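# Move foam block from desk to recessed far-aisle shelf

## Task

Pick up the small foam block lying on the desk and set it down directly on a shelf board (not on top of any box) in the shelving section at the far end of the aisle that sits deeper back than the other sections. The robot must not topple over or be left leaning at the end, or the task counts as failed.

## Robot and tools

ROBOT. A Hello Robot Stretch 4 with one arm: an omnidirectional wheeled base, a vertical mast carrying a lift, a horizontally telescoping arm, and a wrist with yaw, pitch and roll ending in a two-finger gripper. It stands about 1.6 m tall; no part of the base rim is more than 0.23 m from the base origin. Loose objects may occasionally be nudged, and a held item may get a brief pull.

FRAMES. All positions are in metres. Base frame: origin on the floor below the base centre, x ahead, y to the left, z upward. hand_pose is reported in this frame as a point between the open fingertips, and the printed value can be somewhat wrong. The odometry frame is where the base frame was when the scene began; base_odometry lives there, counts only wheel rotation (slip looks like travel), and gives heading in rad, left positive, -3.142 to 3.142.

move. One action per call. Always pass blocking: false (true or omitting it gets refused); the call comes back in roughly half a second while motion continues. An action contains base, joints, or both, optionally with speeds, pace, contact_limits; or it is end_of_arm by itself. Motions start together and may finish at different times.
- base: a single command, and every value is an offset from where the base last reported itself (or from its current spot if a move was still running). translate_m: straight drive, forward positive, -2 to 2 m. strafe_m: sideways, left positive, -2 to 2 m. rotate_rad: spin in place, counter-clockwise (left) positive, -3.2 to 3.2 rad. Only translate_m and strafe_m may be combined, giving a straight diagonal drive with no turning.
- joints: one object for the single arm, keyed by joint name, each an absolute target. lift_m 0 to 1.2; arm_m 0 to 0.55 (extension); wrist_yaw_rad -1.134 to 4.276 (0 ahead, positive left, 3.14 folded back, above 3.4 the arm may obstruct); wrist_pitch_rad -1.117 to 4.259 (0 level, 1.57 pointing down); wrist_roll_rad -1.117 to 4.259 (0 = fingers level, positive clockwise viewed from behind); gripper_m -0.038 to 0.141, fingertip gap, possibly off by up to 0.015; at -0.02 or less the fingers squeeze each other. Done tolerances: ±0.004 for lift, arm and gripper, ±0.02 rad for the wrist. Targets past a range are clipped and reported; other out-of-range values are refused; unknown keys make the call invalid.
- pace: "slow", "default", "fast" or "max". Base tops: 0.1/0.3/0.4/0.6 m/s and 1/2/3/4 rad/s; lift 0.15/0.3/0.4/0.5 m/s; arm 0.1/0.4/0.6/0.7 m/s; wrist always 1.82 rad/s. With lift_m above 0.2 the base is slowed, down to 0.3 m/s and 1 rad/s at full height.
- speeds: per-joint top speed (lift_m, arm_m, wrist joints; not gripper_m), overriding pace, capped at the max value.
- contact_limits: 0 (gentlest) to 1, default 0.5, for arm_m, lift_m, translate_m, strafe_m, rotate_rad, each only together with its own command. Even at 0 the arm needs roughly 15 to 40 N to halt; for a light press use 0 and aim 1 to 3 mm beyond first contact. A base limit persists until the next base action. When lifting a load, keep the lift limit at least 0.15 for 1 kg, 0.3 for 2 kg.
- end_of_arm: "enable_torque" re-powers wrist or gripper motors that shut off.
- cameras: list from head_camera, head_left_camera, head_right_camera, wrist_camera, all; omitted or ["all"] gives all, [] gives none.
A later move only replaces targets it names; others keep running. Joints or base omitted after finishing may still strain toward old targets. No action exceeds about 15 s; a move is cut at 14 s (time_out).

wait: seconds 0 to 10, returns the state and images, ending early once all moves rest. wait(0) reports progress under "earlier move". stop: brakes all running motions and re-brakes slack wheels; check its "stop:" line and repeat if wheels still roll. zoom_image: camera plus region [x0, y0, x1, y1] in that camera's last full image pixels, origin top-left, at most 504 by 504. finished_scene: scene = current scene number; irreversible, and the goal must then hold without the robot.

RESULTS. "move" reads done or the worst status. Statuses: moving, done (for the base: wheels turned the full amount, slip included), off_target, stopped, contact_stop (held back; that motion goes slack), time_out, limit_stop_at_own_body, limit_stop_at_tilt (lean over 6 degrees; lift, arm and wheels go slack until it eases), torque_fault. Any stop you did not order, or a refused move/wait, cancels your remaining move, wait and finished_scene calls in that reply. on_its_own lists unrequested behaviour (held at = target, slack, off). lidar_m: 12 distances in 30-degree sectors, first straight ahead then counter-clockwise (4th left, 7th behind, 10th right); "-" means nothing or closer than 0.25 m; sees roughly 0.15 m up to robot height, misses glass and thin legs. wrist_depth_mm: 7x7 grid from top-left, 100 to 2000 mm, "-" for invalid. turned_by_wheels vs turned_by_imu differing by over ~0.1 rad in one move suggests a hit or slip. base_tilt in degrees (forward, right positive), ~3 degree bias. motor_effort in percent with peak in brackets; servo_current in mA; a raised gripper current after closing to 0.015 or more shows a firm grasp.

GRIPPING. Command a gap more than 0.015 narrower than the object; about 0.06 narrower resists tugs. Closing harder pulls the object toward the wrist. Neither gripper reading nor done proves a hold. Fingers pressed on a surface can jam.

AVOID. Self-collision: gripper above the base with lift under about 0.2 (0.45 pointing down); pitch below -0.2 combined with roll below -0.4 or above 4; yaw+pitch under about -1.1; tilting or rolling while folded back (yaw above 2.7, as at start). Low lift with arm retracting can press the wrist on the base. Tipping: don't drive, turn or brake fast with over 1 kg held and arm beyond 0.2, and avoid sustained high pushes. Also avoid dropping the block, releasing while moving, slamming, hard impacts and torque faults.

CAMERAS. head_camera 420x560 pinhole, head_left_camera and head_right_camera 420x672 fisheye, wrist_camera 616x392 pinhole, all calibrated with small errors.

Each tool is called after "Emit:" as name(argument=value, ...) on one line, values as JSON.

## Session

Emit:
move(blocking=false)

Scene clock: 0.00 s.
base_odometry: x=+0.000 y=+0.000 heading=+0.000
turned_by_wheels: +0.000
turned_by_imu: +0.000
base_tilt: forward=+0.4 right=+1.5
lidar_m: 0.98 0.98 1.13 1.93 1.07 1.58 2.71 2.70 1.20 0.99 0.99 1.15
base_status: not commanded
joint_positions: lift_m=+0.140 arm_m=+0.002 wrist_yaw_rad=+3.046 wrist_pitch_rad=+0.002 wrist_roll_rad=+0.000 gripper_m=+0.056
joint_status: not commanded
measured_speeds: all 0
motor_effort: lift_m=+20 arm_m=-4 wheel_0=+0 wheel_1=+0 wheel_2=+0
servo_current: wrist_yaw_rad=33 wrist_pitch_rad=33 wrist_roll_rad=26 gripper_m=46
hand_pose: x=-0.1056 y=+0.1144 z=+0.3181 quat_wxyz=(+0.048, -0.001, +0.000, +0.999) (m; base frame)
wrist_depth_mm: 136 139 - - - - - / 114 140 - - 1983 - - / 123 150 - - - - - / 137 192 - - 1983 - - / - - - - 1808 1808 - / 1118 1138 196 1008 1078 1205 - / 798 723 831 152 759 866 854
pictures: head_camera, head_left_camera, head_right_camera, wrist_camera

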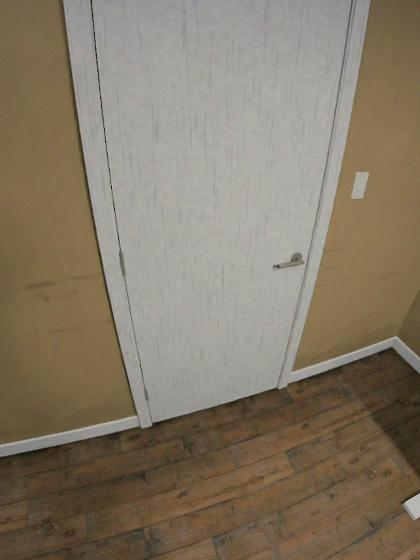

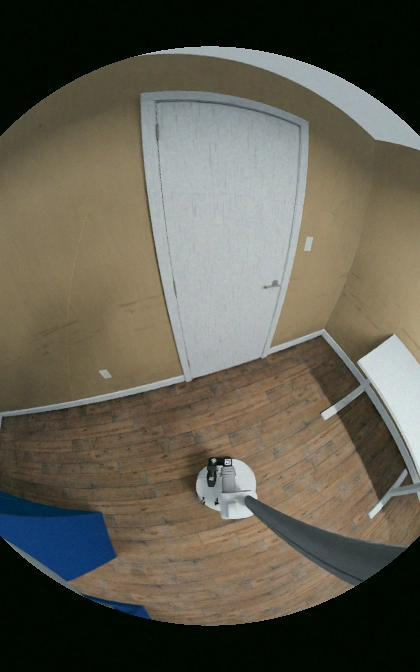

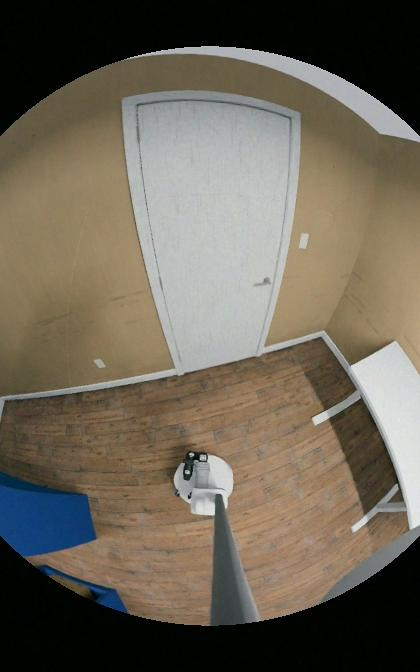

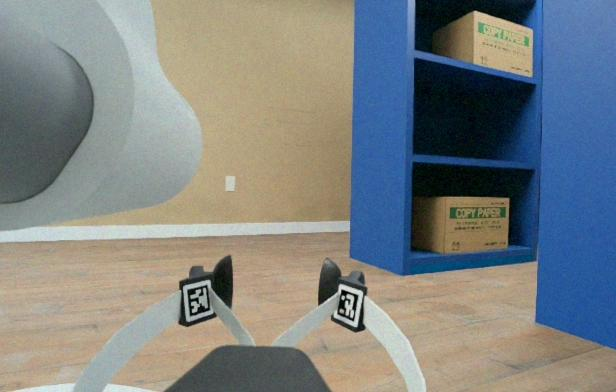

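Emit:
move(blocking=false, base={"rotate_rad": -1.5}, cameras=[])

Emit:
wait(seconds=3)

Scene clock: 4.37 s.
move: moving
base_odometry: x=+0.000 y=+0.000 heading=-0.261
turned_by_wheels: -0.261
turned_by_imu: -0.258
base_tilt: forward=+0.4 right=+1.4
lidar_m: 1.04 0.97 1.05 1.42 1.05 1.11 1.60 2.69 1.49 1.04 0.97 1.04
base_status: rotate_rad moving
joint_positions: lift_m=+0.140 arm_m=+0.002 wrist_yaw_rad=+3.046 wrist_pitch_rad=+0.002 wrist_roll_rad=+0.000 gripper_m=+0.056
joint_status: not commanded
measured_speeds: translate_m=+0.001 strafe_m=-0.001 rotate_rad=-0.990 lift_m=+0.000 arm_m=+0.000 wrist_yaw_rad=+0.000 wrist_pitch_rad=+0.000 wrist_roll_rad=+0.000
motor_effort: lift_m=+20(20) arm_m=-4(4) wheel_0=+6(7) wheel_1=+7(7) wheel_2=+7(8)
servo_current: wrist_yaw_rad=39(46) wrist_pitch_rad=39(52) wrist_roll_rad=26(33) gripper_m=39(52)
hand_pose: x=-0.1056 y=+0.1144 z=+0.3181 quat_wxyz=(+0.048, -0.001, +0.000, +0.999) (m; base frame)
wrist_depth_mm: 135 140 - - - - - / 113 140 - - - - - / 123 150 - - - - - / 137 192 - - - - - / 1983 - - 1921 1921 - - / 1118 1138 196 991 1098 1008 - / 798 715 831 153 750 866 798
pictures: none
No camera images: "cameras" was empty.

Scene clock: 5.87 s.
earlier move: done
base_odometry: x=+0.000 y=+0.000 heading=-1.500
turned_by_wheels: -1.239
turned_by_imu: -1.224
base_tilt: forward=+0.3 right=+1.5
lidar_m: 0.98 0.98 1.14 0.98 1.02 1.21 2.30 1.07 1.58 2.71 2.71 1.13
base_status: done
joint_positions: lift_m=+0.140 arm_m=+0.002 wrist_yaw_rad=+3.046 wrist_pitch_rad=+0.002 wrist_roll_rad=+0.000 gripper_m=+0.056
joint_status: not commanded
measured_speeds: all 0
motor_effort: lift_m=+20(20) arm_m=-4(4) wheel_0=+3(7) wheel_1=-1(9) wheel_2=+0(8)
servo_current: wrist_yaw_rad=39(46) wrist_pitch_rad=39(52) wrist_roll_rad=26(33) gripper_m=46(52)
hand_pose: x=-0.1056 y=+0.1144 z=+0.3181 quat_wxyz=(+0.048, -0.001, +0.000, +0.999) (m; base frame)
wrist_depth_mm: 136 140 - - - - - / 115 140 - - - - - / 121 153 - - - - - / 138 201 - - - - - / - 1808 - - 1756 - - / 1008 1025 196 991 1078 1098 - / 798 715 831 152 750 854 854
wait: 1.50 of 3 s (the move ended)
pictures: head_camera, head_left_camera, head_right_camera, wrist_camera
camera_calibration:
wrist_camera: T_world_to_cam=[[0.142551, 0.98883, 0.0435187, -0.134676], [0.0286927, 0.0398209, -0.998795, 0.369213], [-0.989371, 0.143628, -0.0226957, 0.115959], [0, 0, 0, 1]] pos_world=[0.123331, 0.101815, 0.377261]

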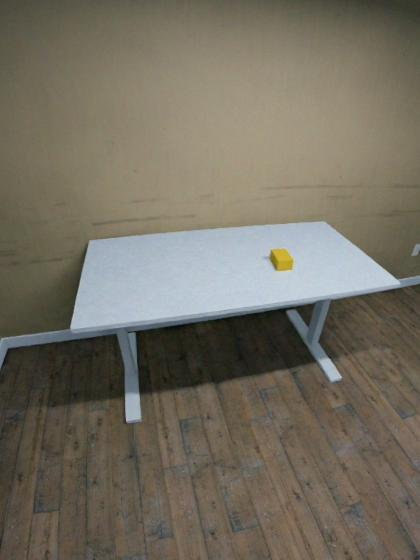

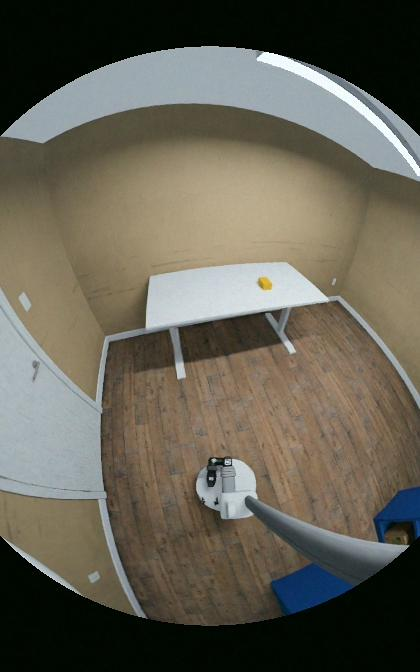

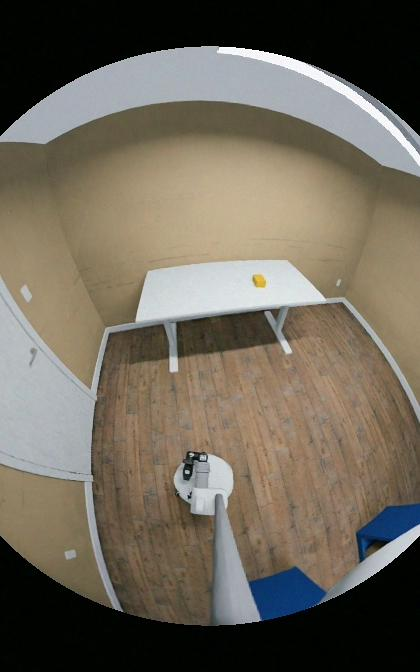

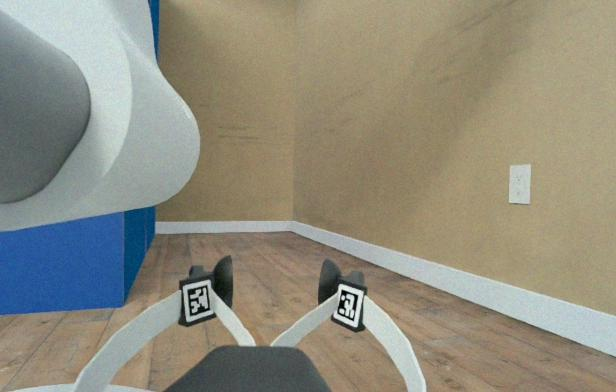

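Emit:
move(blocking=false, joints={"lift_m": 0.95}, base={"rotate_rad": -0.27}, cameras=[])

Emit:
wait(seconds=1.5, cameras=[])

Emit:
move(blocking=false, joints={"wrist_yaw_rad": 0.0, "gripper_m": 0.12}, cameras=[])

Emit:
wait(seconds=3)

Scene clock: 44.63 s.
move: moving
base_odometry: x=+0.000 y=+0.000 heading=-1.720
turned_by_wheels: -0.220
turned_by_imu: -0.218
base_tilt: forward=+0.3 right=+1.3
lidar_m: 1.03 0.98 1.29 1.02 0.99 1.10 1.67 1.03 1.13 1.69 2.69 1.28
base_status: rotate_rad moving
joint_positions: lift_m=+0.179 arm_m=+0.002 wrist_yaw_rad=+3.046 wrist_pitch_rad=+0.002 wrist_roll_rad=+0.000 gripper_m=+0.056
joint_status: lift_m moving
measured_speeds: translate_m=+0.002 strafe_m=+0.001 rotate_rad=-0.474 lift_m=+0.149 arm_m=+0.000 wrist_yaw_rad=+0.000 wrist_pitch_rad=+0.000 wrist_roll_rad=+0.000
motor_effort: lift_m=+26(27) arm_m=-4(4) wheel_0=+3(7) wheel_1=+4(8) wheel_2=+2(8)
servo_current: wrist_yaw_rad=33(46) wrist_pitch_rad=39(52) wrist_roll_rad=26(39) gripper_m=52(52)
hand_pose: x=-0.1056 y=+0.1144 z=+0.3570 quat_wxyz=(+0.048, -0.001, +0.000, +0.999) (m; base frame)
wrist_depth_mm: 136 140 - - - - - / 115 140 - - - - - / 122 153 - - - - - / 138 218 - - - - - / 1921 - - - - - - / 1118 1255 196 1078 187 1118 - / 878 741 904 152 809 866 866
pictures: none
No camera images: "cameras" was empty.

Scene clock: 46.13 s.
earlier move: moving
base_odometry: x=+0.000 y=+0.000 heading=-1.770
turned_by_wheels: -0.050
turned_by_imu: -0.049
base_tilt: forward=+0.3 right=+1.4
lidar_m: 1.01 0.97 1.39 1.01 0.99 1.11 1.55 1.06 1.10 1.58 2.69 1.36
base_status: done
joint_positions: lift_m=+0.594 arm_m=+0.002 wrist_yaw_rad=+3.046 wrist_pitch_rad=+0.002 wrist_roll_rad=+0.000 gripper_m=+0.056
joint_status: lift_m moving
measured_speeds: translate_m=+0.000 strafe_m=+0.000 rotate_rad=+0.000 lift_m=+0.300 arm_m=+0.000 wrist_yaw_rad=+0.000 wrist_pitch_rad=+0.000 wrist_roll_rad=+0.000
motor_effort: lift_m=+27(27) arm_m=-4(4) wheel_0=+1(7) wheel_1=+1(8) wheel_2=+1(8)
servo_current: wrist_yaw_rad=33(46) wrist_pitch_rad=46(52) wrist_roll_rad=26(39) gripper_m=33(52)
hand_pose: x=-0.1056 y=+0.1144 z=+0.7714 quat_wxyz=(+0.048, -0.001, +0.000, +0.999) (m; base frame)
wrist_depth_mm: 136 140 - - - - - / 115 140 - - - - - / 122 153 - - - - - / 138 205 - - - - - / - - - - - - - / - - 197 200 178 - - / 1756 1576 1808 - - - -
wait: 1.50 s; no rest
pictures: none
No camera images: "cameras" was empty.

Scene clock: 46.63 s.
move: moving
base_odometry: x=+0.000 y=+0.000 heading=-1.770
turned_by_wheels: +0.000
turned_by_imu: +0.000
base_tilt: forward=+0.4 right=+1.5
lidar_m: 1.03 0.98 1.40 1.03 0.97 1.07 1.54 1.08 1.11 1.62 2.69 1.33
base_status: not commanded
joint_positions: lift_m=+0.744 arm_m=+0.002 wrist_yaw_rad=+2.446 wrist_pitch_rad=+0.002 wrist_roll_rad=+0.000 gripper_m=+0.076
joint_status: lift_m moving; wrist_yaw_rad moving; gripper_m moving
measured_speeds: translate_m=+0.000 strafe_m=+0.000 rotate_rad=+0.000 lift_m=+0.300 arm_m=+0.000 wrist_yaw_rad=-1.815 wrist_pitch_rad=+0.000 wrist_roll_rad=+0.000
motor_effort: lift_m=+27(28) arm_m=-4(4) wheel_0=+1(1) wheel_1=+1(1) wheel_2=+1(1)
servo_current: wrist_yaw_rad=65(137) wrist_pitch_rad=52(52) wrist_roll_rad=26(33) gripper_m=104(104)
hand_pose: x=+0.0077 y=+0.2519 z=+0.9214 quat_wxyz=(+0.341, -0.001, +0.000, +0.940) (m; base frame)
wrist_depth_mm: - - - - 991 - - / - - - - 991 - - / - - - - - - - / - - - - - - - / - - - - - - - / - 159 184 - 189 - - / - 122 - - 134 - -
pictures: none
No camera images: "cameras" was empty.

Scene clock: 48.73 s.
earlier move: done
base_odometry: x=+0.000 y=+0.000 heading=-1.770
turned_by_wheels: +0.000
turned_by_imu: +0.000
base_tilt: forward=+0.3 right=+1.3
lidar_m: 1.03 0.97 1.41 1.04 0.96 1.10 1.51 1.06 1.13 1.59 2.68 1.33
base_status: not commanded
joint_positions: lift_m=+0.950 arm_m=+0.002 wrist_yaw_rad=+0.003 wrist_pitch_rad=+0.002 wrist_roll_rad=+0.000 gripper_m=+0.120
joint_status: all done
measured_speeds: all 0
motor_effort: lift_m=+24(28) arm_m=-4(4) wheel_0=+1(1) wheel_1=+1(1) wheel_2=+1(1)
servo_current: wrist_yaw_rad=39(137) wrist_pitch_rad=52(52) wrist_roll_rad=33(33) gripper_m=52(111)
hand_pose: x=+0.4619 y=-0.0864 z=+1.1273 quat_wxyz=(+1.000, +0.000, +0.001, +0.002) (m; base frame)
wrist_depth_mm: - - - - - - - / - - - - - - - / - - - - - - - / - - - - - - - / - - - - - - - / - 186 171 - 192 - - / - - - - - - -
wait: 2.10 of 3 s (the move ended)
pictures: head_camera, head_left_camera, head_right_camera, wrist_camera
camera_calibration:
wrist_camera: T_world_to_cam=[[-0.0445, -0.998061, 0.0435186, -0.137498], [-0.0246326, -0.0424523, -0.998795, 1.18662], [0.998706, -0.0455184, -0.0226957, -0.209948], [0, 0, 0, 1]] pos_world=[0.232787, -0.0964132, 1.18641]

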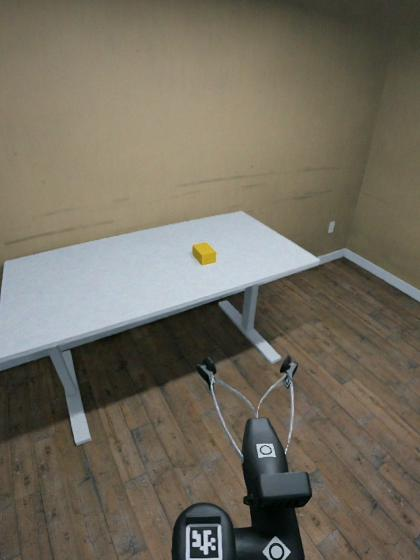

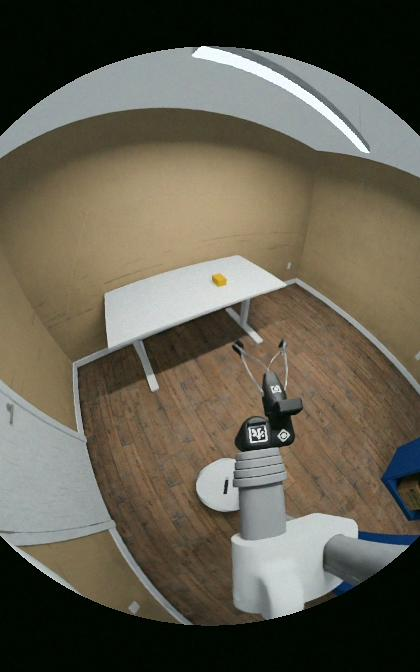

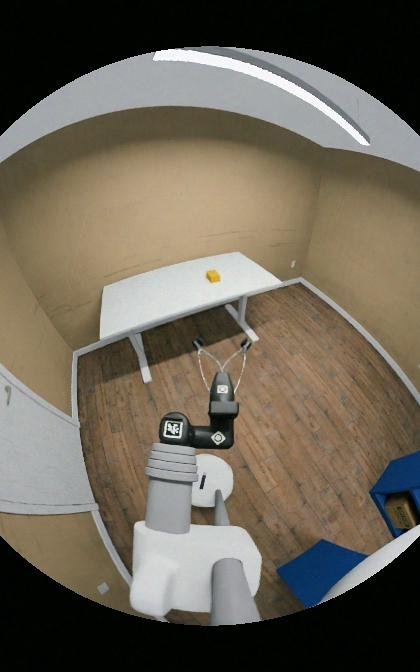

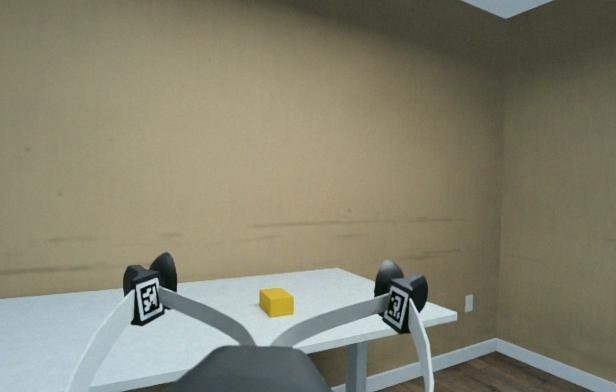

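Emit:
zoom_image(camera="head_camera", region=[150, 210, 260, 300])

Emit:
zoom_image(camera="wrist_camera", region=[220, 260, 340, 340])

Scaled by 4.582 from the camera's 420x560 image, which has a finer 1200x1600 frame.

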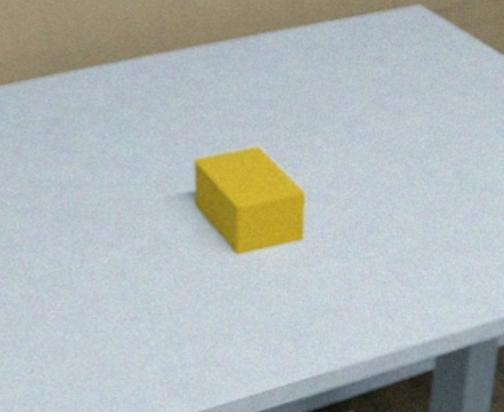

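Scaled by 4.200.

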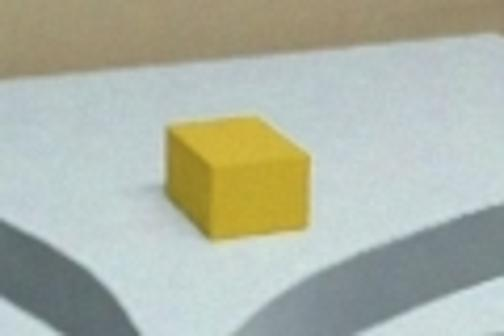

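Emit:
move(blocking=false, base={"rotate_rad": 0.4}, joints={"wrist_pitch_rad": 0.6}, cameras=[])

Emit:
wait(seconds=2, cameras=[])

Emit:
move(blocking=false, base={"translate_m": 0.45, "strafe_m": -0.51}, cameras=[])

Emit:
wait(seconds=5)

Scene clock: 89.97 s.
move: moving
base_odometry: x=+0.000 y=+0.000 heading=-1.543
turned_by_wheels: +0.227
turned_by_imu: +0.223
base_tilt: forward=+0.4 right=+1.4
lidar_m: 0.99 0.99 1.15 0.96 0.98 1.21 2.12 1.06 1.58 2.69 2.70 1.14
base_status: rotate_rad moving
joint_positions: lift_m=+0.950 arm_m=+0.002 wrist_yaw_rad=+0.003 wrist_pitch_rad=+0.543 wrist_roll_rad=+0.000 gripper_m=+0.120
joint_status: wrist_pitch_rad moving
measured_speeds: translate_m=+0.001 strafe_m=+0.000 rotate_rad=+0.822 lift_m=+0.000 arm_m=+0.000 wrist_yaw_rad=+0.000 wrist_pitch_rad=+0.976 wrist_roll_rad=+0.000
motor_effort: lift_m=+24(24) arm_m=-4(4) wheel_0=-5(8) wheel_1=-7(7) wheel_2=-5(8)
servo_current: wrist_yaw_rad=39(46) wrist_pitch_rad=46(72) wrist_roll_rad=33(33) gripper_m=39(52)
hand_pose: x=+0.4203 y=-0.0866 z=+0.9788 quat_wxyz=(+0.963, +0.000, +0.268, +0.002) (m; base frame)
wrist_depth_mm: - - - - - - - / - - - - - - - / - - - - - - - / - - - - - - - / 1708 1661 1808 1863 1863 1863 1921 / 1499 199 1430 1576 197 1537 1537 / 1281 1229 1308 153 1308 1308 1366
pictures: none
No camera images: "cameras" was empty.

Scene clock: 90.70 s.
earlier move: done
base_odometry: x=+0.000 y=+0.000 heading=-1.370
turned_by_wheels: +0.173
turned_by_imu: +0.170
base_tilt: forward=+0.4 right=+1.3
lidar_m: 0.98 1.01 1.08 0.97 1.02 1.34 1.06 1.12 1.54 2.68 1.52 1.06
base_status: done
joint_positions: lift_m=+0.950 arm_m=+0.002 wrist_yaw_rad=+0.003 wrist_pitch_rad=+0.599 wrist_roll_rad=+0.000 gripper_m=+0.120
joint_status: all done
measured_speeds: all 0
motor_effort: lift_m=+24(24) arm_m=-4(4) wheel_0=-3(8) wheel_1=+0(7) wheel_2=-2(8)
servo_current: wrist_yaw_rad=33(46) wrist_pitch_rad=46(72) wrist_roll_rad=26(39) gripper_m=52(52)
hand_pose: x=+0.4116 y=-0.0867 z=+0.9651 quat_wxyz=(+0.955, +0.000, +0.295, +0.002) (m; base frame)
wrist_depth_mm: - - - - - - - / - - - - - - - / - - - - - - - / 1756 1921 1863 1921 1863 1983 1983 / 1576 1618 1661 1661 1661 1661 1708 / 1366 220 1308 1430 198 1430 1430 / 1205 1160 1229 143 1205 1255 1255
wait: 0.73 of 2 s (the move ended)
pictures: none
No camera images: "cameras" was empty.

Scene clock: 91.20 s.
move: moving
base_odometry: x=-0.020 y=-0.026 heading=-1.370
turned_by_wheels: +0.000
turned_by_imu: +0.000
base_tilt: forward=+0.4 right=+1.4
lidar_m: 0.97 0.99 1.09 1.01 1.05 1.38 1.07 1.10 1.54 2.67 1.50 1.01
base_status: translate_m moving; strafe_m moving
joint_positions: lift_m=+0.950 arm_m=+0.002 wrist_yaw_rad=+0.003 wrist_pitch_rad=+0.599 wrist_roll_rad=+0.000 gripper_m=+0.120
joint_status: not commanded
measured_speeds: translate_m=+0.083 strafe_m=-0.097 rotate_rad=+0.001 lift_m=+0.000 arm_m=+0.000 wrist_yaw_rad=+0.000 wrist_pitch_rad=+0.000 wrist_roll_rad=+0.000
motor_effort: lift_m=+24(24) arm_m=-4(4) wheel_0=+8(9) wheel_1=-3(6) wheel_2=-7(10)
servo_current: wrist_yaw_rad=26(39) wrist_pitch_rad=39(52) wrist_roll_rad=26(33) gripper_m=39(52)
hand_pose: x=+0.4116 y=-0.0867 z=+0.9651 quat_wxyz=(+0.955, +0.000, +0.295, +0.002) (m; base frame)
wrist_depth_mm: - - - - - - - / - - - - - - - / - - - - - - - / 1808 1808 1808 1921 1983 1921 - / 1576 1618 1661 1661 1661 1708 1708 / 1336 220 184 1430 198 1430 1430 / 1205 1160 1229 143 1229 1229 1255
pictures: none
No camera images: "cameras" was empty.

Scene clock: 94.43 s.
earlier move: done
base_odometry: x=-0.410 y=-0.543 heading=-1.370
turned_by_wheels: +0.000
turned_by_imu: -0.002
base_tilt: forward=+0.3 right=+1.4
lidar_m: 0.58 0.61 0.81 1.53 1.55 2.09 1.48 1.58 2.29 2.13 2.19 0.61
base_status: done
joint_positions: lift_m=+0.950 arm_m=+0.002 wrist_yaw_rad=+0.003 wrist_pitch_rad=+0.599 wrist_roll_rad=+0.000 gripper_m=+0.120
joint_status: not commanded
measured_speeds: all 0
motor_effort: lift_m=+24(24) arm_m=-4(4) wheel_0=+1(11) wheel_1=-1(7) wheel_2=+0(10)
servo_current: wrist_yaw_rad=33(52) wrist_pitch_rad=52(52) wrist_roll_rad=20(33) gripper_m=46(52)
hand_pose: x=+0.4116 y=-0.0867 z=+0.9651 quat_wxyz=(+0.955, +0.000, +0.295, +0.002) (m; base frame)
wrist_depth_mm: - - - - - - - / - - - - - - - / - - - - - - - / - - - - - - - / - - - - - - - / 1336 220 1281 1464 197 1430 1430 / 1182 1160 1229 143 1255 1229 1255
wait: 3.23 of 5 s (the move ended)
pictures: head_camera, head_left_camera, head_right_camera, wrist_camera
camera_calibration:
wrist_camera: T_world_to_cam=[[-0.0119634, -0.997944, 0.0629624, -0.165063], [-0.582232, -0.0442395, -0.811818, 1.07233], [0.812935, -0.0463709, -0.580506, 0.451336], [0, 0, 0, 1]] pos_world=[0.255461, -0.0963554, 1.14293]

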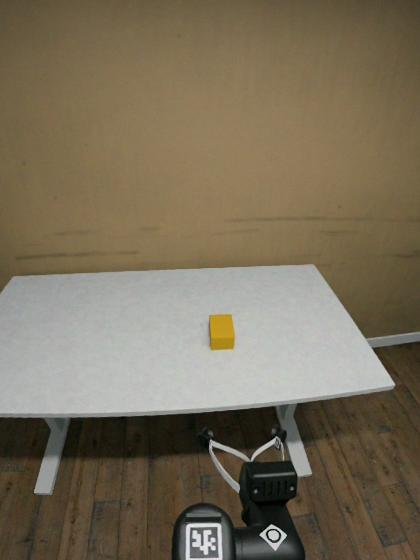

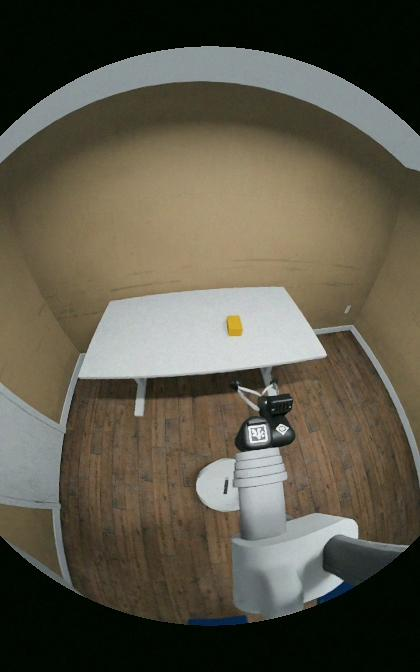

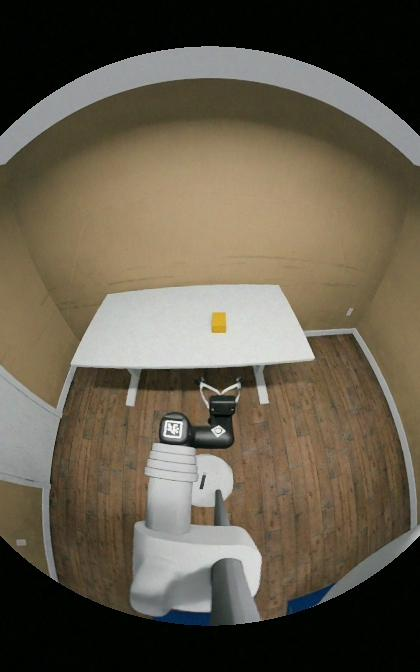

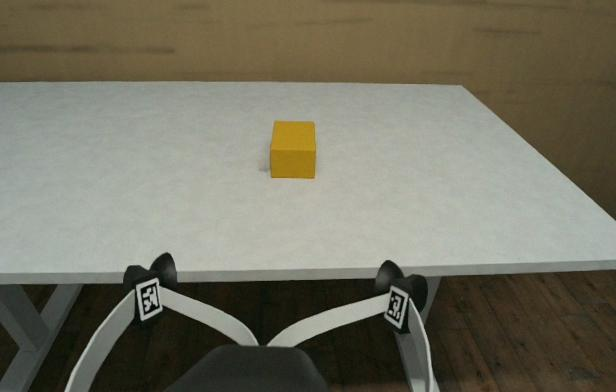

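Emit:
move(blocking=false, base={"translate_m": 0.15}, joints={"lift_m": 0.86, "arm_m": 0.2}, cameras=[])

Emit:
wait(seconds=3, cameras=["head_camera", "wrist_camera"])

Scene clock: 130.93 s.
move: moving
base_odometry: x=-0.404 y=-0.574 heading=-1.370
turned_by_wheels: +0.000
turned_by_imu: -0.001
base_tilt: forward=+0.3 right=+1.2
lidar_m: 0.55 0.56 0.73 1.52 1.55 2.09 1.51 1.61 2.34 2.14 0.86 0.60
base_status: translate_m moving
joint_positions: lift_m=+0.911 arm_m=+0.054 wrist_yaw_rad=+0.003 wrist_pitch_rad=+0.599 wrist_roll_rad=+0.000 gripper_m=+0.120
joint_status: lift_m moving; arm_m moving
measured_speeds: translate_m=+0.124 strafe_m=-0.001 rotate_rad=-0.003 lift_m=-0.149 arm_m=+0.198 wrist_yaw_rad=+0.000 wrist_pitch_rad=+0.000 wrist_roll_rad=+0.000
motor_effort: lift_m=+12(21) arm_m=+8(9) wheel_0=+6(7) wheel_1=+6(7) wheel_2=-10(10)
servo_current: wrist_yaw_rad=33(46) wrist_pitch_rad=52(52) wrist_roll_rad=26(33) gripper_m=46(52)
hand_pose: x=+0.4637 y=-0.0867 z=+0.9267 quat_wxyz=(+0.955, +0.000, +0.295, +0.001) (m; base frame)
wrist_depth_mm: - - - - - - - / - - - - - - - / - - - 585 - - - / - - - - - - - / - - - - - - - / - 189 178 1308 195 1336 1397 / 1118 1118 1205 152 1229 1182 1255
pictures: none
No camera images: "cameras" was empty.

Scene clock: 132.27 s.
earlier move: done
base_odometry: x=-0.380 y=-0.689 heading=-1.370
turned_by_wheels: +0.000
turned_by_imu: +0.000
base_tilt: forward=+0.3 right=+1.5
lidar_m: 0.43 0.45 0.58 1.53 1.57 2.09 1.61 1.73 2.32 2.13 0.69 0.45
base_status: done
joint_positions: lift_m=+0.860 arm_m=+0.200 wrist_yaw_rad=+0.003 wrist_pitch_rad=+0.599 wrist_roll_rad=+0.000 gripper_m=+0.120
joint_status: all done
measured_speeds: all 0
motor_effort: lift_m=+14(21) arm_m=+6(9) wheel_0=+3(7) wheel_1=+3(7) wheel_2=+0(10)
servo_current: wrist_yaw_rad=33(46) wrist_pitch_rad=46(52) wrist_roll_rad=26(33) gripper_m=46(52)
hand_pose: x=+0.6090 y=-0.0867 z=+0.8759 quat_wxyz=(+0.955, +0.000, +0.295, +0.001) (m; base frame)
wrist_depth_mm: - - - - - - - / - - - - - - - / - - - - - - - / - - - 370 - - - / - - 325 327 - - - / - 186 171 178 192 - - / - - - - - - -
wait: 1.33 of 3 s (the move ended)
pictures: head_camera, wrist_camera
camera_calibration:
wrist_camera: T_world_to_cam=[[-0.0121699, -0.997942, 0.0629642, -0.15701], [-0.58234, -0.0441148, -0.811747, 1.11489], [0.812854, -0.0465455, -0.580605, 0.23913], [0, 0, 0, 1]] pos_world=[0.452955, -0.0963731, 1.05373]

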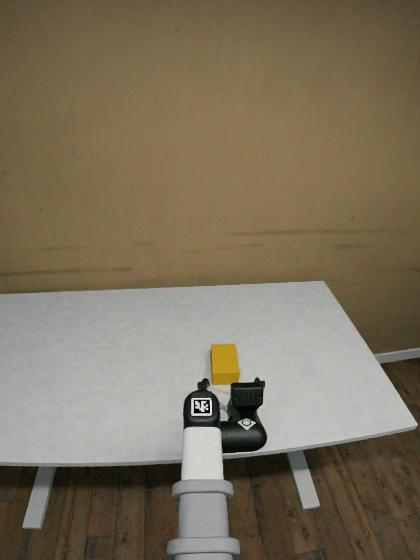

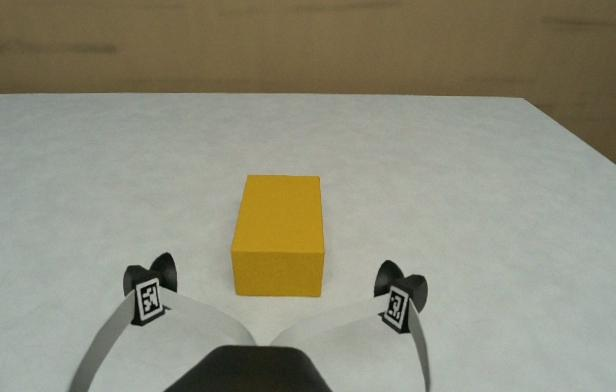

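Emit:
move(blocking=false, joints={"arm_m": 0.31}, pace="slow", cameras=[])

Emit:
wait(seconds=3, cameras=["head_camera", "wrist_camera", "head_right_camera"])

Scene clock: 152.83 s.
move: moving
base_odometry: x=-0.380 y=-0.689 heading=-1.370
turned_by_wheels: +0.000
turned_by_imu: -0.001
base_tilt: forward=+0.3 right=+1.3
lidar_m: 0.43 0.46 0.60 1.52 1.59 2.08 1.62 1.74 2.29 2.09 0.66 0.44
base_status: not commanded
joint_positions: lift_m=+0.860 arm_m=+0.213 wrist_yaw_rad=+0.003 wrist_pitch_rad=+0.599 wrist_roll_rad=+0.000 gripper_m=+0.120
joint_status: arm_m moving
measured_speeds: translate_m=+0.000 strafe_m=+0.000 rotate_rad=+0.000 lift_m=+0.000 arm_m=+0.050 wrist_yaw_rad=+0.000 wrist_pitch_rad=+0.000 wrist_roll_rad=+0.000
motor_effort: lift_m=+14(14) arm_m=+5(9) wheel_0=+3(3) wheel_1=+3(3) wheel_2=+0(0)
servo_current: wrist_yaw_rad=39(39) wrist_pitch_rad=39(46) wrist_roll_rad=26(33) gripper_m=46(52)
hand_pose: x=+0.6221 y=-0.0867 z=+0.8759 quat_wxyz=(+0.955, +0.000, +0.295, +0.001) (m; base frame)
wrist_depth_mm: - - - - - - - / - - - - - - - / - - - - - - - / - - - 370 - - - / - - 317 317 - - - / - 186 184 325 192 - - / - - - - - - -
pictures: none
No camera images: "cameras" was empty.

Scene clock: 154.70 s.
earlier move: done
base_odometry: x=-0.380 y=-0.689 heading=-1.370
turned_by_wheels: +0.000
turned_by_imu: +0.000
base_tilt: forward=+0.2 right=+1.4
lidar_m: 0.40 0.47 0.60 1.52 1.57 2.10 1.62 1.73 2.30 2.12 0.67 0.46
base_status: not commanded
joint_positions: lift_m=+0.860 arm_m=+0.310 wrist_yaw_rad=+0.003 wrist_pitch_rad=+0.599 wrist_roll_rad=+0.000 gripper_m=+0.120
joint_status: all done
measured_speeds: all 0
motor_effort: lift_m=+14(14) arm_m=+6(9) wheel_0=+3(3) wheel_1=+3(3) wheel_2=+0(0)
servo_current: wrist_yaw_rad=26(46) wrist_pitch_rad=46(59) wrist_roll_rad=26(39) gripper_m=46(52)
hand_pose: x=+0.7190 y=-0.0867 z=+0.8759 quat_wxyz=(+0.955, +0.000, +0.295, +0.001) (m; base frame)
wrist_depth_mm: - - - - - - - / - - - - - - - / - - - - - - - / - - - - - - - / - - 301 304 - - - / - 186 259 270 192 - - / - - - - - - -
wait: 1.87 of 3 s (the move ended)
pictures: head_camera, head_right_camera, wrist_camera
camera_calibration:
wrist_camera: T_world_to_cam=[[-0.0121698, -0.997942, 0.0629643, -0.155671], [-0.582341, -0.0441149, -0.811747, 1.17893], [0.812854, -0.0465455, -0.580605, 0.149729], [0, 0, 0, 1]] pos_world=[0.562939, -0.0963731, 1.05373]

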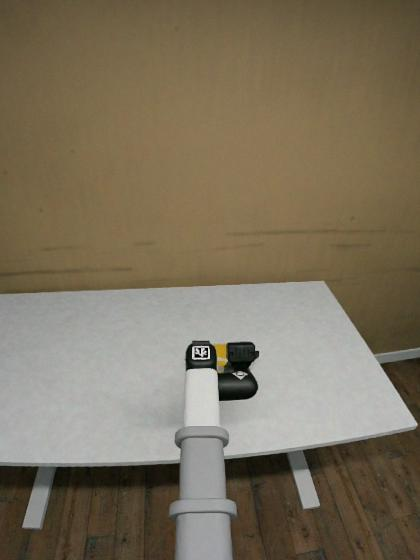

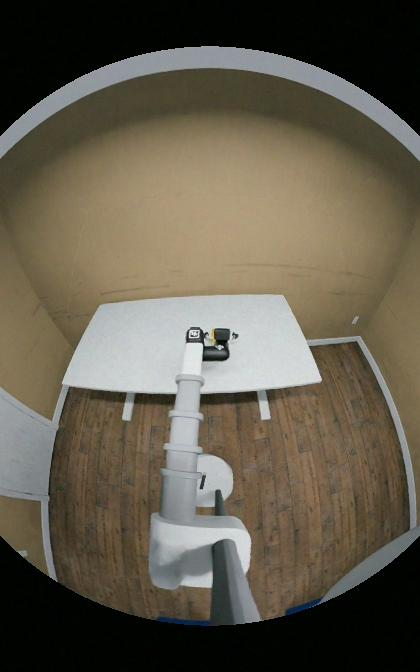

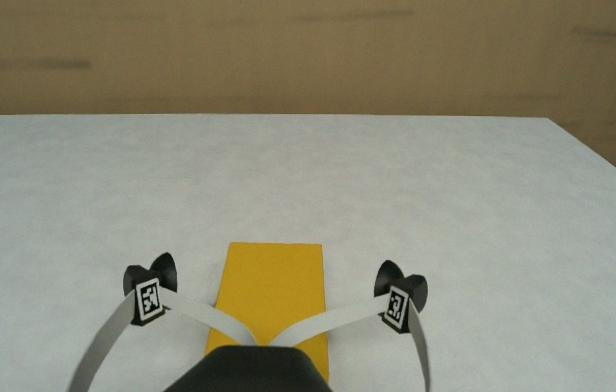

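Emit:
move(blocking=false, joints={"lift_m": 0.788, "arm_m": 0.304, "gripper_m": 0.135}, pace="slow", contact_limits={"lift_m": 0.2}, cameras=[])

Emit:
wait(seconds=3, cameras=["head_camera", "wrist_camera"])

Scene clock: 176.80 s.
move: moving
base_odometry: x=-0.380 y=-0.689 heading=-1.370
turned_by_wheels: +0.000
turned_by_imu: -0.001
base_tilt: forward=+0.3 right=+1.3
lidar_m: 0.43 0.43 0.58 1.53 1.58 2.06 1.62 1.70 2.28 2.14 0.67 0.47
base_status: not commanded
joint_positions: lift_m=+0.834 arm_m=+0.304 wrist_yaw_rad=+0.003 wrist_pitch_rad=+0.599 wrist_roll_rad=+0.000 gripper_m=+0.127
joint_status: lift_m moving; arm_m moving; gripper_m moving
measured_speeds: translate_m=+0.000 strafe_m=+0.000 rotate_rad=+0.000 lift_m=-0.099 arm_m=+0.000 wrist_yaw_rad=+0.000 wrist_pitch_rad=+0.000 wrist_roll_rad=+0.000
motor_effort: lift_m=+11(14) arm_m=-6(9) wheel_0=+3(3) wheel_1=+3(3) wheel_2=+0(0)
servo_current: wrist_yaw_rad=39(46) wrist_pitch_rad=46(52) wrist_roll_rad=20(33) gripper_m=52(78)
contact_limits: lift_m 0.2
hand_pose: x=+0.7135 y=-0.0867 z=+0.8498 quat_wxyz=(+0.955, +0.000, +0.295, +0.001) (m; base frame)
wrist_depth_mm: - - - - - - - / - - - - - - - / - - - - - - - / - - - - - - - / - - 283 285 - - - / - 189 227 243 194 - - / - - - - - - -
pictures: none
No camera images: "cameras" was empty.

Scene clock: 177.80 s.
earlier move: done
base_odometry: x=-0.380 y=-0.689 heading=-1.370
turned_by_wheels: +0.000
turned_by_imu: +0.000
base_tilt: forward=+0.3 right=+1.5
lidar_m: 0.41 0.44 0.59 1.55 1.58 2.09 1.61 1.72 2.29 2.14 0.68 0.47
base_status: not commanded
joint_positions: lift_m=+0.788 arm_m=+0.304 wrist_yaw_rad=+0.003 wrist_pitch_rad=+0.599 wrist_roll_rad=+0.000 gripper_m=+0.135
joint_status: all done
measured_speeds: all 0
motor_effort: lift_m=+14(15) arm_m=-6(9) wheel_0=+3(3) wheel_1=+3(3) wheel_2=+0(0)
servo_current: wrist_yaw_rad=39(46) wrist_pitch_rad=39(52) wrist_roll_rad=33(33) gripper_m=52(85)
contact_limits: lift_m 0.2
hand_pose: x=+0.7135 y=-0.0867 z=+0.8039 quat_wxyz=(+0.955, +0.000, +0.295, +0.001) (m; base frame)
wrist_depth_mm: - - - - - - - / - - - - - - - / - - - - - - - / - - 254 257 - - - / - - 211 213 - - - / - 187 190 193 195 - - / - - - - - - -
wait: 1.00 of 3 s (the move ended)
pictures: head_camera, wrist_camera
camera_calibration:
wrist_camera: T_world_to_cam=[[-0.0121697, -0.997942, 0.0629643, -0.151206], [-0.58234, -0.044115, -0.811747, 1.11728], [0.812854, -0.0465453, -0.580605, 0.11243], [0, 0, 0, 1]] pos_world=[0.557408, -0.0963731, 0.981748]

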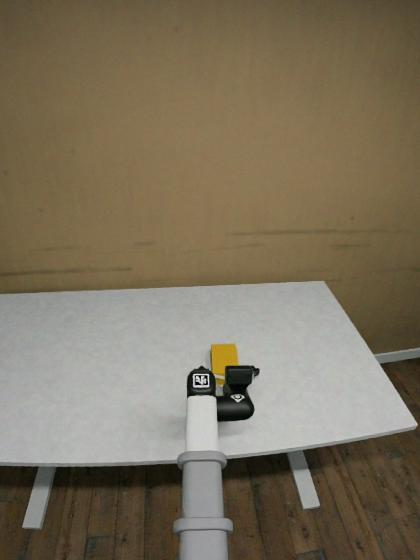

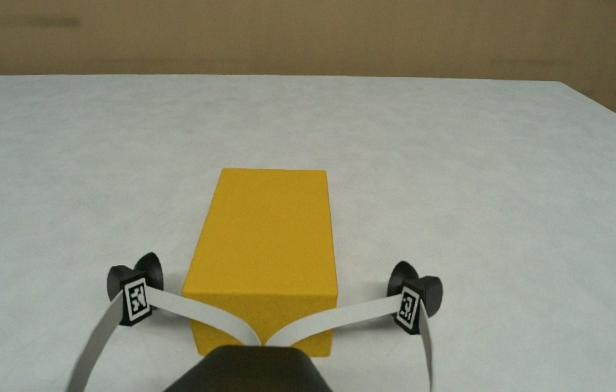

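Emit:
move(blocking=false, joints={"gripper_m": 0.02}, cameras=[])

Emit:
wait(seconds=3, cameras=["wrist_camera"])

Scene clock: 186.27 s.
move: moving
base_odometry: x=-0.380 y=-0.689 heading=-1.370
turned_by_wheels: +0.000
turned_by_imu: -0.001
base_tilt: forward=+0.3 right=+1.2
lidar_m: 0.41 0.45 0.61 1.52 1.58 2.09 1.60 1.70 2.29 2.12 0.67 0.44
base_status: not commanded
joint_positions: lift_m=+0.788 arm_m=+0.304 wrist_yaw_rad=+0.003 wrist_pitch_rad=+0.599 wrist_roll_rad=+0.000 gripper_m=+0.122
joint_status: gripper_m moving
measured_speeds: all 0
motor_effort: lift_m=+14(14) arm_m=-6(6) wheel_0=+3(3) wheel_1=+3(3) wheel_2=+0(0)
servo_current: wrist_yaw_rad=33(46) wrist_pitch_rad=33(52) wrist_roll_rad=33(33) gripper_m=65(85)
contact_limits: lift_m 0.2
hand_pose: x=+0.7135 y=-0.0867 z=+0.8039 quat_wxyz=(+0.955, +0.000, +0.295, +0.001) (m; base frame)
wrist_depth_mm: - - - - - - - / - - - - - - - / - - - - - - - / - - 254 257 - - - / - - 211 213 - - - / - 189 190 193 195 - - / - - - - - - -
pictures: none
No camera images: "cameras" was empty.

Scene clock: 187.80 s.
earlier move: done
base_odometry: x=-0.380 y=-0.689 heading=-1.370
turned_by_wheels: +0.000
turned_by_imu: +0.000
base_tilt: forward=+0.4 right=+1.4
lidar_m: 0.43 0.45 0.61 1.53 1.57 2.07 1.62 1.73 2.28 2.13 0.68 0.47
base_status: not commanded
joint_positions: lift_m=+0.788 arm_m=+0.304 wrist_yaw_rad=+0.003 wrist_pitch_rad=+0.600 wrist_roll_rad=+0.000 gripper_m=+0.021
joint_status: all done
measured_speeds: all 0
motor_effort: lift_m=+14(14) arm_m=-6(7) wheel_0=+3(3) wheel_1=+3(3) wheel_2=+0(0)
servo_current: wrist_yaw_rad=26(46) wrist_pitch_rad=46(52) wrist_roll_rad=39(39) gripper_m=124(267)
contact_limits: lift_m 0.2
hand_pose: x=+0.7135 y=-0.0867 z=+0.8039 quat_wxyz=(+0.955, +0.000, +0.295, +0.001) (m; base frame)
wrist_depth_mm: - - - - - - - / - - - - - - - / - - - - - - - / - - 237 240 - - - / - - 195 199 - - - / - 176 175 178 179 - - / - - - 139 - - -
wait: 1.53 of 3 s (the move ended)
pictures: wrist_camera
camera_calibration:
wrist_camera: T_world_to_cam=[[-0.0121594, -0.997942, 0.0629667, -0.151213], [-0.582476, -0.0441151, -0.81165, 1.11725], [0.812757, -0.0465458, -0.580741, 0.112609], [0, 0, 0, 1]] pos_world=[0.55741, -0.0963731, 0.981734]

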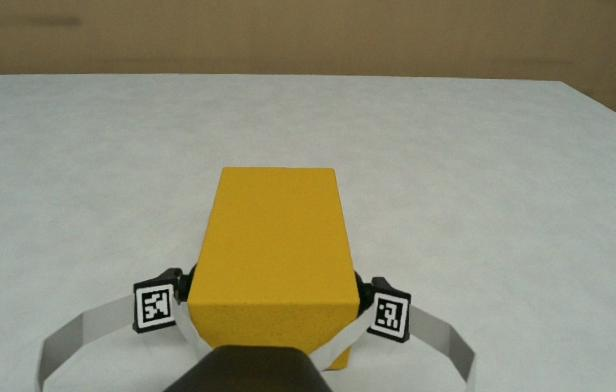

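Emit:
move(blocking=false, joints={"lift_m": 0.95}, pace="slow", cameras=[])

Emit:
wait(seconds=2, cameras=["wrist_camera"])

Scene clock: 191.60 s.
move: moving
base_odometry: x=-0.380 y=-0.689 heading=-1.370
turned_by_wheels: +0.000
turned_by_imu: -0.001
base_tilt: forward=+0.5 right=+1.4
lidar_m: 0.41 0.45 0.59 1.53 1.61 2.08 1.62 1.74 2.30 2.13 0.66 0.46
base_status: not commanded
joint_positions: lift_m=+0.814 arm_m=+0.304 wrist_yaw_rad=+0.003 wrist_pitch_rad=+0.600 wrist_roll_rad=+0.000 gripper_m=+0.021
joint_status: lift_m moving
measured_speeds: translate_m=+0.000 strafe_m=+0.000 rotate_rad=+0.000 lift_m=+0.099 arm_m=+0.000 wrist_yaw_rad=+0.000 wrist_pitch_rad=+0.000 wrist_roll_rad=+0.000
motor_effort: lift_m=+26(26) arm_m=-6(6) wheel_0=+3(3) wheel_1=+3(3) wheel_2=+0(0)
servo_current: wrist_yaw_rad=33(39) wrist_pitch_rad=39(52) wrist_roll_rad=20(33) gripper_m=117(124)
hand_pose: x=+0.7135 y=-0.0867 z=+0.8292 quat_wxyz=(+0.955, +0.000, +0.295, +0.001) (m; base frame)
wrist_depth_mm: - - - - - - - / - - - - - - - / - - - - - - - / - - 236 240 - - - / - - 195 198 - - - / - 176 176 178 179 - - / - - - 138 - - -
pictures: none
No camera images: "cameras" was empty.

Scene clock: 193.20 s.
earlier move: done
base_odometry: x=-0.380 y=-0.689 heading=-1.370
turned_by_wheels: +0.000
turned_by_imu: +0.000
base_tilt: forward=+0.5 right=+1.2
lidar_m: 0.42 0.47 0.61 1.54 1.57 2.08 1.62 1.72 2.29 2.12 0.67 0.48
base_status: not commanded
joint_positions: lift_m=+0.950 arm_m=+0.304 wrist_yaw_rad=+0.003 wrist_pitch_rad=+0.600 wrist_roll_rad=+0.000 gripper_m=+0.021
joint_status: all done
measured_speeds: all 0
motor_effort: lift_m=+24(27) arm_m=-6(7) wheel_0=+3(3) wheel_1=+3(3) wheel_2=+0(0)
servo_current: wrist_yaw_rad=39(46) wrist_pitch_rad=33(59) wrist_roll_rad=26(33) gripper_m=111(130)
hand_pose: x=+0.7134 y=-0.0867 z=+0.9650 quat_wxyz=(+0.955, +0.000, +0.295, +0.001) (m; base frame)
wrist_depth_mm: - - - - - - - / - - - - - - - / - - - - - - - / - - 236 240 - - - / - - 195 198 - - - / - 176 176 178 179 - - / - - - 139 - - -
wait: 1.60 of 2 s (the move ended)
pictures: wrist_camera
camera_calibration:
wrist_camera: T_world_to_cam=[[-0.0121533, -0.997942, 0.0629682, -0.161363], [-0.582555, -0.0441154, -0.811593, 1.24799], [0.8127, -0.046546, -0.58082, 0.206291], [0, 0, 0, 1]] pos_world=[0.55741, -0.0963731, 1.14284]

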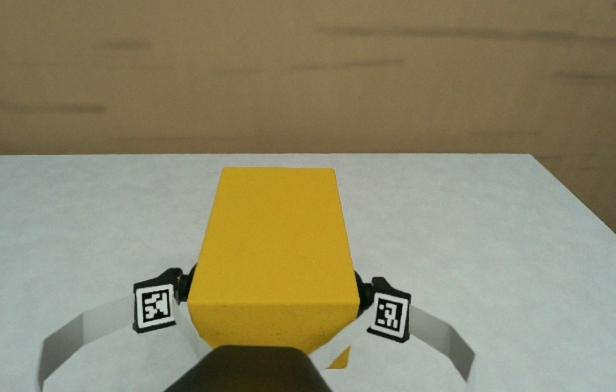

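Emit:
move(blocking=false, base={"translate_m": -0.6}, joints={"arm_m": 0.02}, cameras=[])

Emit:
wait(seconds=4, cameras=[])

Emit:
move(blocking=false, base={"rotate_rad": 2.95}, joints={"lift_m": 0.7}, cameras=[])

Emit:
wait(seconds=5, cameras=["head_camera", "head_left_camera", "head_right_camera", "wrist_camera"])

Scene clock: 215.77 s.
move: moving
base_odometry: x=-0.387 y=-0.658 heading=-1.370
turned_by_wheels: +0.000
turned_by_imu: -0.001
base_tilt: forward=+0.2 right=+1.4
lidar_m: 0.45 0.45 0.64 1.54 1.58 2.09 1.57 1.70 2.30 2.14 0.73 0.47
base_status: translate_m moving
joint_positions: lift_m=+0.950 arm_m=+0.252 wrist_yaw_rad=+0.003 wrist_pitch_rad=+0.600 wrist_roll_rad=+0.000 gripper_m=+0.021
joint_status: arm_m moving
measured_speeds: translate_m=-0.124 strafe_m=+0.002 rotate_rad=+0.001 lift_m=+0.000 arm_m=-0.199 wrist_yaw_rad=+0.000 wrist_pitch_rad=+0.000 wrist_roll_rad=+0.000
motor_effort: lift_m=+24(24) arm_m=-4(9) wheel_0=-6(7) wheel_1=-4(6) wheel_2=+9(10)
servo_current: wrist_yaw_rad=39(52) wrist_pitch_rad=39(52) wrist_roll_rad=20(33) gripper_m=111(130)
hand_pose: x=+0.6610 y=-0.0867 z=+0.9650 quat_wxyz=(+0.955, +0.000, +0.295, +0.001) (m; base frame)
wrist_depth_mm: - - - - - - - / - - - - - - - / - - - - - - - / - - 237 240 - - - / - - 196 198 - - - / - 176 176 178 179 - - / - - - 138 - - -
pictures: none
No camera images: "cameras" was empty.

Scene clock: 218.83 s.
earlier move: done
base_odometry: x=-0.500 y=-0.101 heading=-1.370
turned_by_wheels: +0.000
turned_by_imu: +0.000
base_tilt: forward=+0.4 right=+1.3
lidar_m: 0.44 1.05 1.61 1.48 1.54 1.12 1.01 1.22 1.35 2.18 2.23 1.11
base_status: done
joint_positions: lift_m=+0.950 arm_m=+0.020 wrist_yaw_rad=+0.003 wrist_pitch_rad=+0.600 wrist_roll_rad=+0.000 gripper_m=+0.021
joint_status: all done
measured_speeds: all 0
motor_effort: lift_m=+24(24) arm_m=-6(10) wheel_0=-1(7) wheel_1=+0(8) wheel_2=-1(10)
servo_current: wrist_yaw_rad=33(52) wrist_pitch_rad=39(59) wrist_roll_rad=33(33) gripper_m=111(130)
hand_pose: x=+0.4294 y=-0.0867 z=+0.9650 quat_wxyz=(+0.955, +0.000, +0.295, +0.001) (m; base frame)
wrist_depth_mm: - - - - - - - / - - - - - - - / - - - - - - - / - 1863 246 240 1921 - - / 1576 1576 203 198 1661 1661 1708 / 1336 181 176 178 180 1464 1430 / 1138 1182 188 138 1205 1160 1255
wait: 3.07 of 4 s (the move ended)
pictures: none
No camera images: "cameras" was empty.

Scene clock: 219.33 s.
move: moving
base_odometry: x=-0.500 y=-0.101 heading=-1.141
turned_by_wheels: +0.229
turned_by_imu: +0.226
base_tilt: forward=+0.4 right=+1.3
lidar_m: 1.04 1.13 1.52 1.48 1.68 1.04 1.02 1.21 2.21 2.19 2.32 1.04
base_status: rotate_rad moving
joint_positions: lift_m=+0.911 arm_m=+0.020 wrist_yaw_rad=+0.003 wrist_pitch_rad=+0.600 wrist_roll_rad=+0.000 gripper_m=+0.021
joint_status: lift_m moving
measured_speeds: translate_m=+0.001 strafe_m=+0.000 rotate_rad=+0.869 lift_m=-0.148 arm_m=+0.000 wrist_yaw_rad=+0.000 wrist_pitch_rad=+0.000 wrist_roll_rad=+0.000
motor_effort: lift_m=+12(21) arm_m=-6(6) wheel_0=-7(7) wheel_1=-5(7) wheel_2=-7(8)
servo_current: wrist_yaw_rad=33(46) wrist_pitch_rad=33(52) wrist_roll_rad=26(33) gripper_m=130(130)
hand_pose: x=+0.4294 y=-0.0867 z=+0.9266 quat_wxyz=(+0.955, +0.000, +0.295, +0.001) (m; base frame)
wrist_depth_mm: - - - - - - - / - - - - - - - / 1983 - - - - - - / 1863 1808 248 239 1863 1863 - / 1537 1576 203 198 1618 1618 1618 / 1336 180 176 178 180 1397 1366 / 1098 1138 187 139 1160 1118 1229
pictures: none
No camera images: "cameras" was empty.

Scene clock: 221.83 s.
earlier move: done
base_odometry: x=-0.500 y=-0.101 heading=+1.580
turned_by_wheels: +2.721
turned_by_imu: +2.685
base_tilt: forward=+0.4 right=+1.4
lidar_m: 1.02 1.02 1.20 2.21 2.19 1.22 1.00 0.99 1.19 1.48 1.51 1.75
base_status: done
joint_positions: lift_m=+0.700 arm_m=+0.020 wrist_yaw_rad=+0.003 wrist_pitch_rad=+0.600 wrist_roll_rad=+0.000 gripper_m=+0.021
joint_status: all done
measured_speeds: all 0
motor_effort: lift_m=+15(21) arm_m=-6(6) wheel_0=-2(9) wheel_1=-1(8) wheel_2=-2(9)
servo_current: wrist_yaw_rad=39(52) wrist_pitch_rad=46(52) wrist_roll_rad=33(39) gripper_m=124(130)
hand_pose: x=+0.4294 y=-0.0867 z=+0.7158 quat_wxyz=(+0.955, +0.000, +0.295, +0.001) (m; base frame)
wrist_depth_mm: - - - - - - - / - - - - - - - / 1921 - - 1983 1983 1983 - / 1499 1499 236 240 1576 1618 1499 / 1255 1229 195 198 1308 1308 1308 / 1042 181 176 178 180 1118 1118 / 891 931 187 138 946 917 976
wait: 2.50 of 5 s (the move ended)
pictures: head_camera, head_left_camera, head_right_camera, wrist_camera
camera_calibration:
wrist_camera: T_world_to_cam=[[-0.0121511, -0.997942, 0.0629689, -0.149123], [-0.582582, -0.0441157, -0.811574, 0.880261], [0.812681, -0.046546, -0.580846, 0.292384], [0, 0, 0, 1]] pos_world=[0.273397, -0.0963731, 0.893618]

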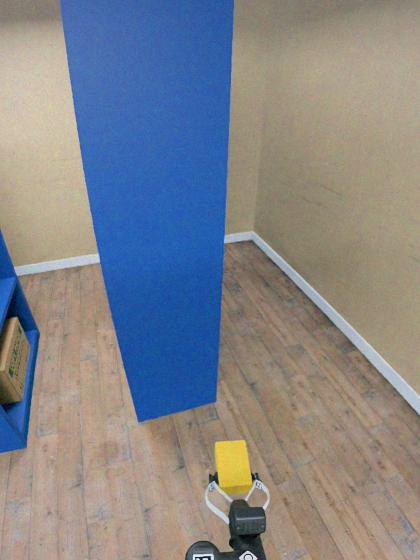

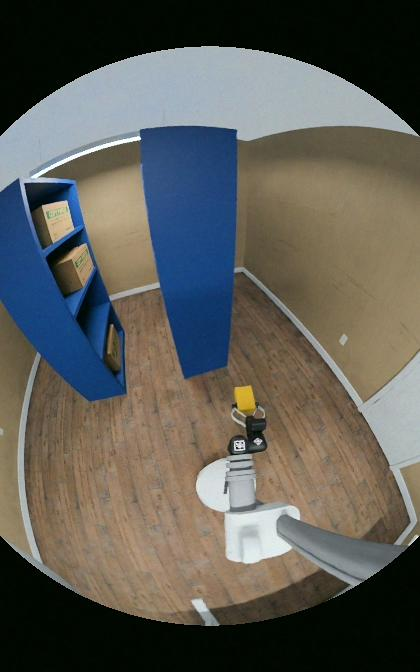

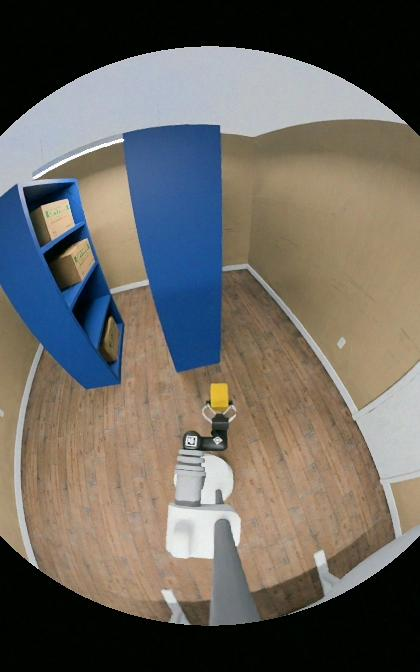

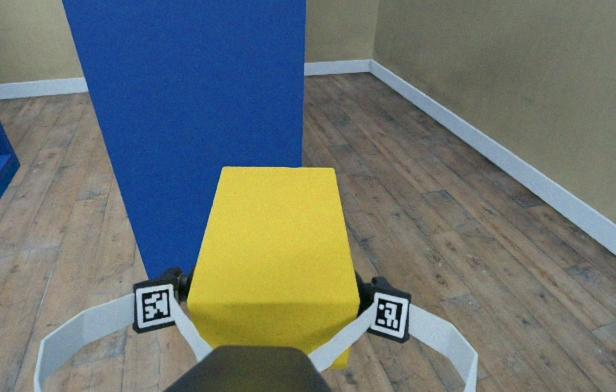

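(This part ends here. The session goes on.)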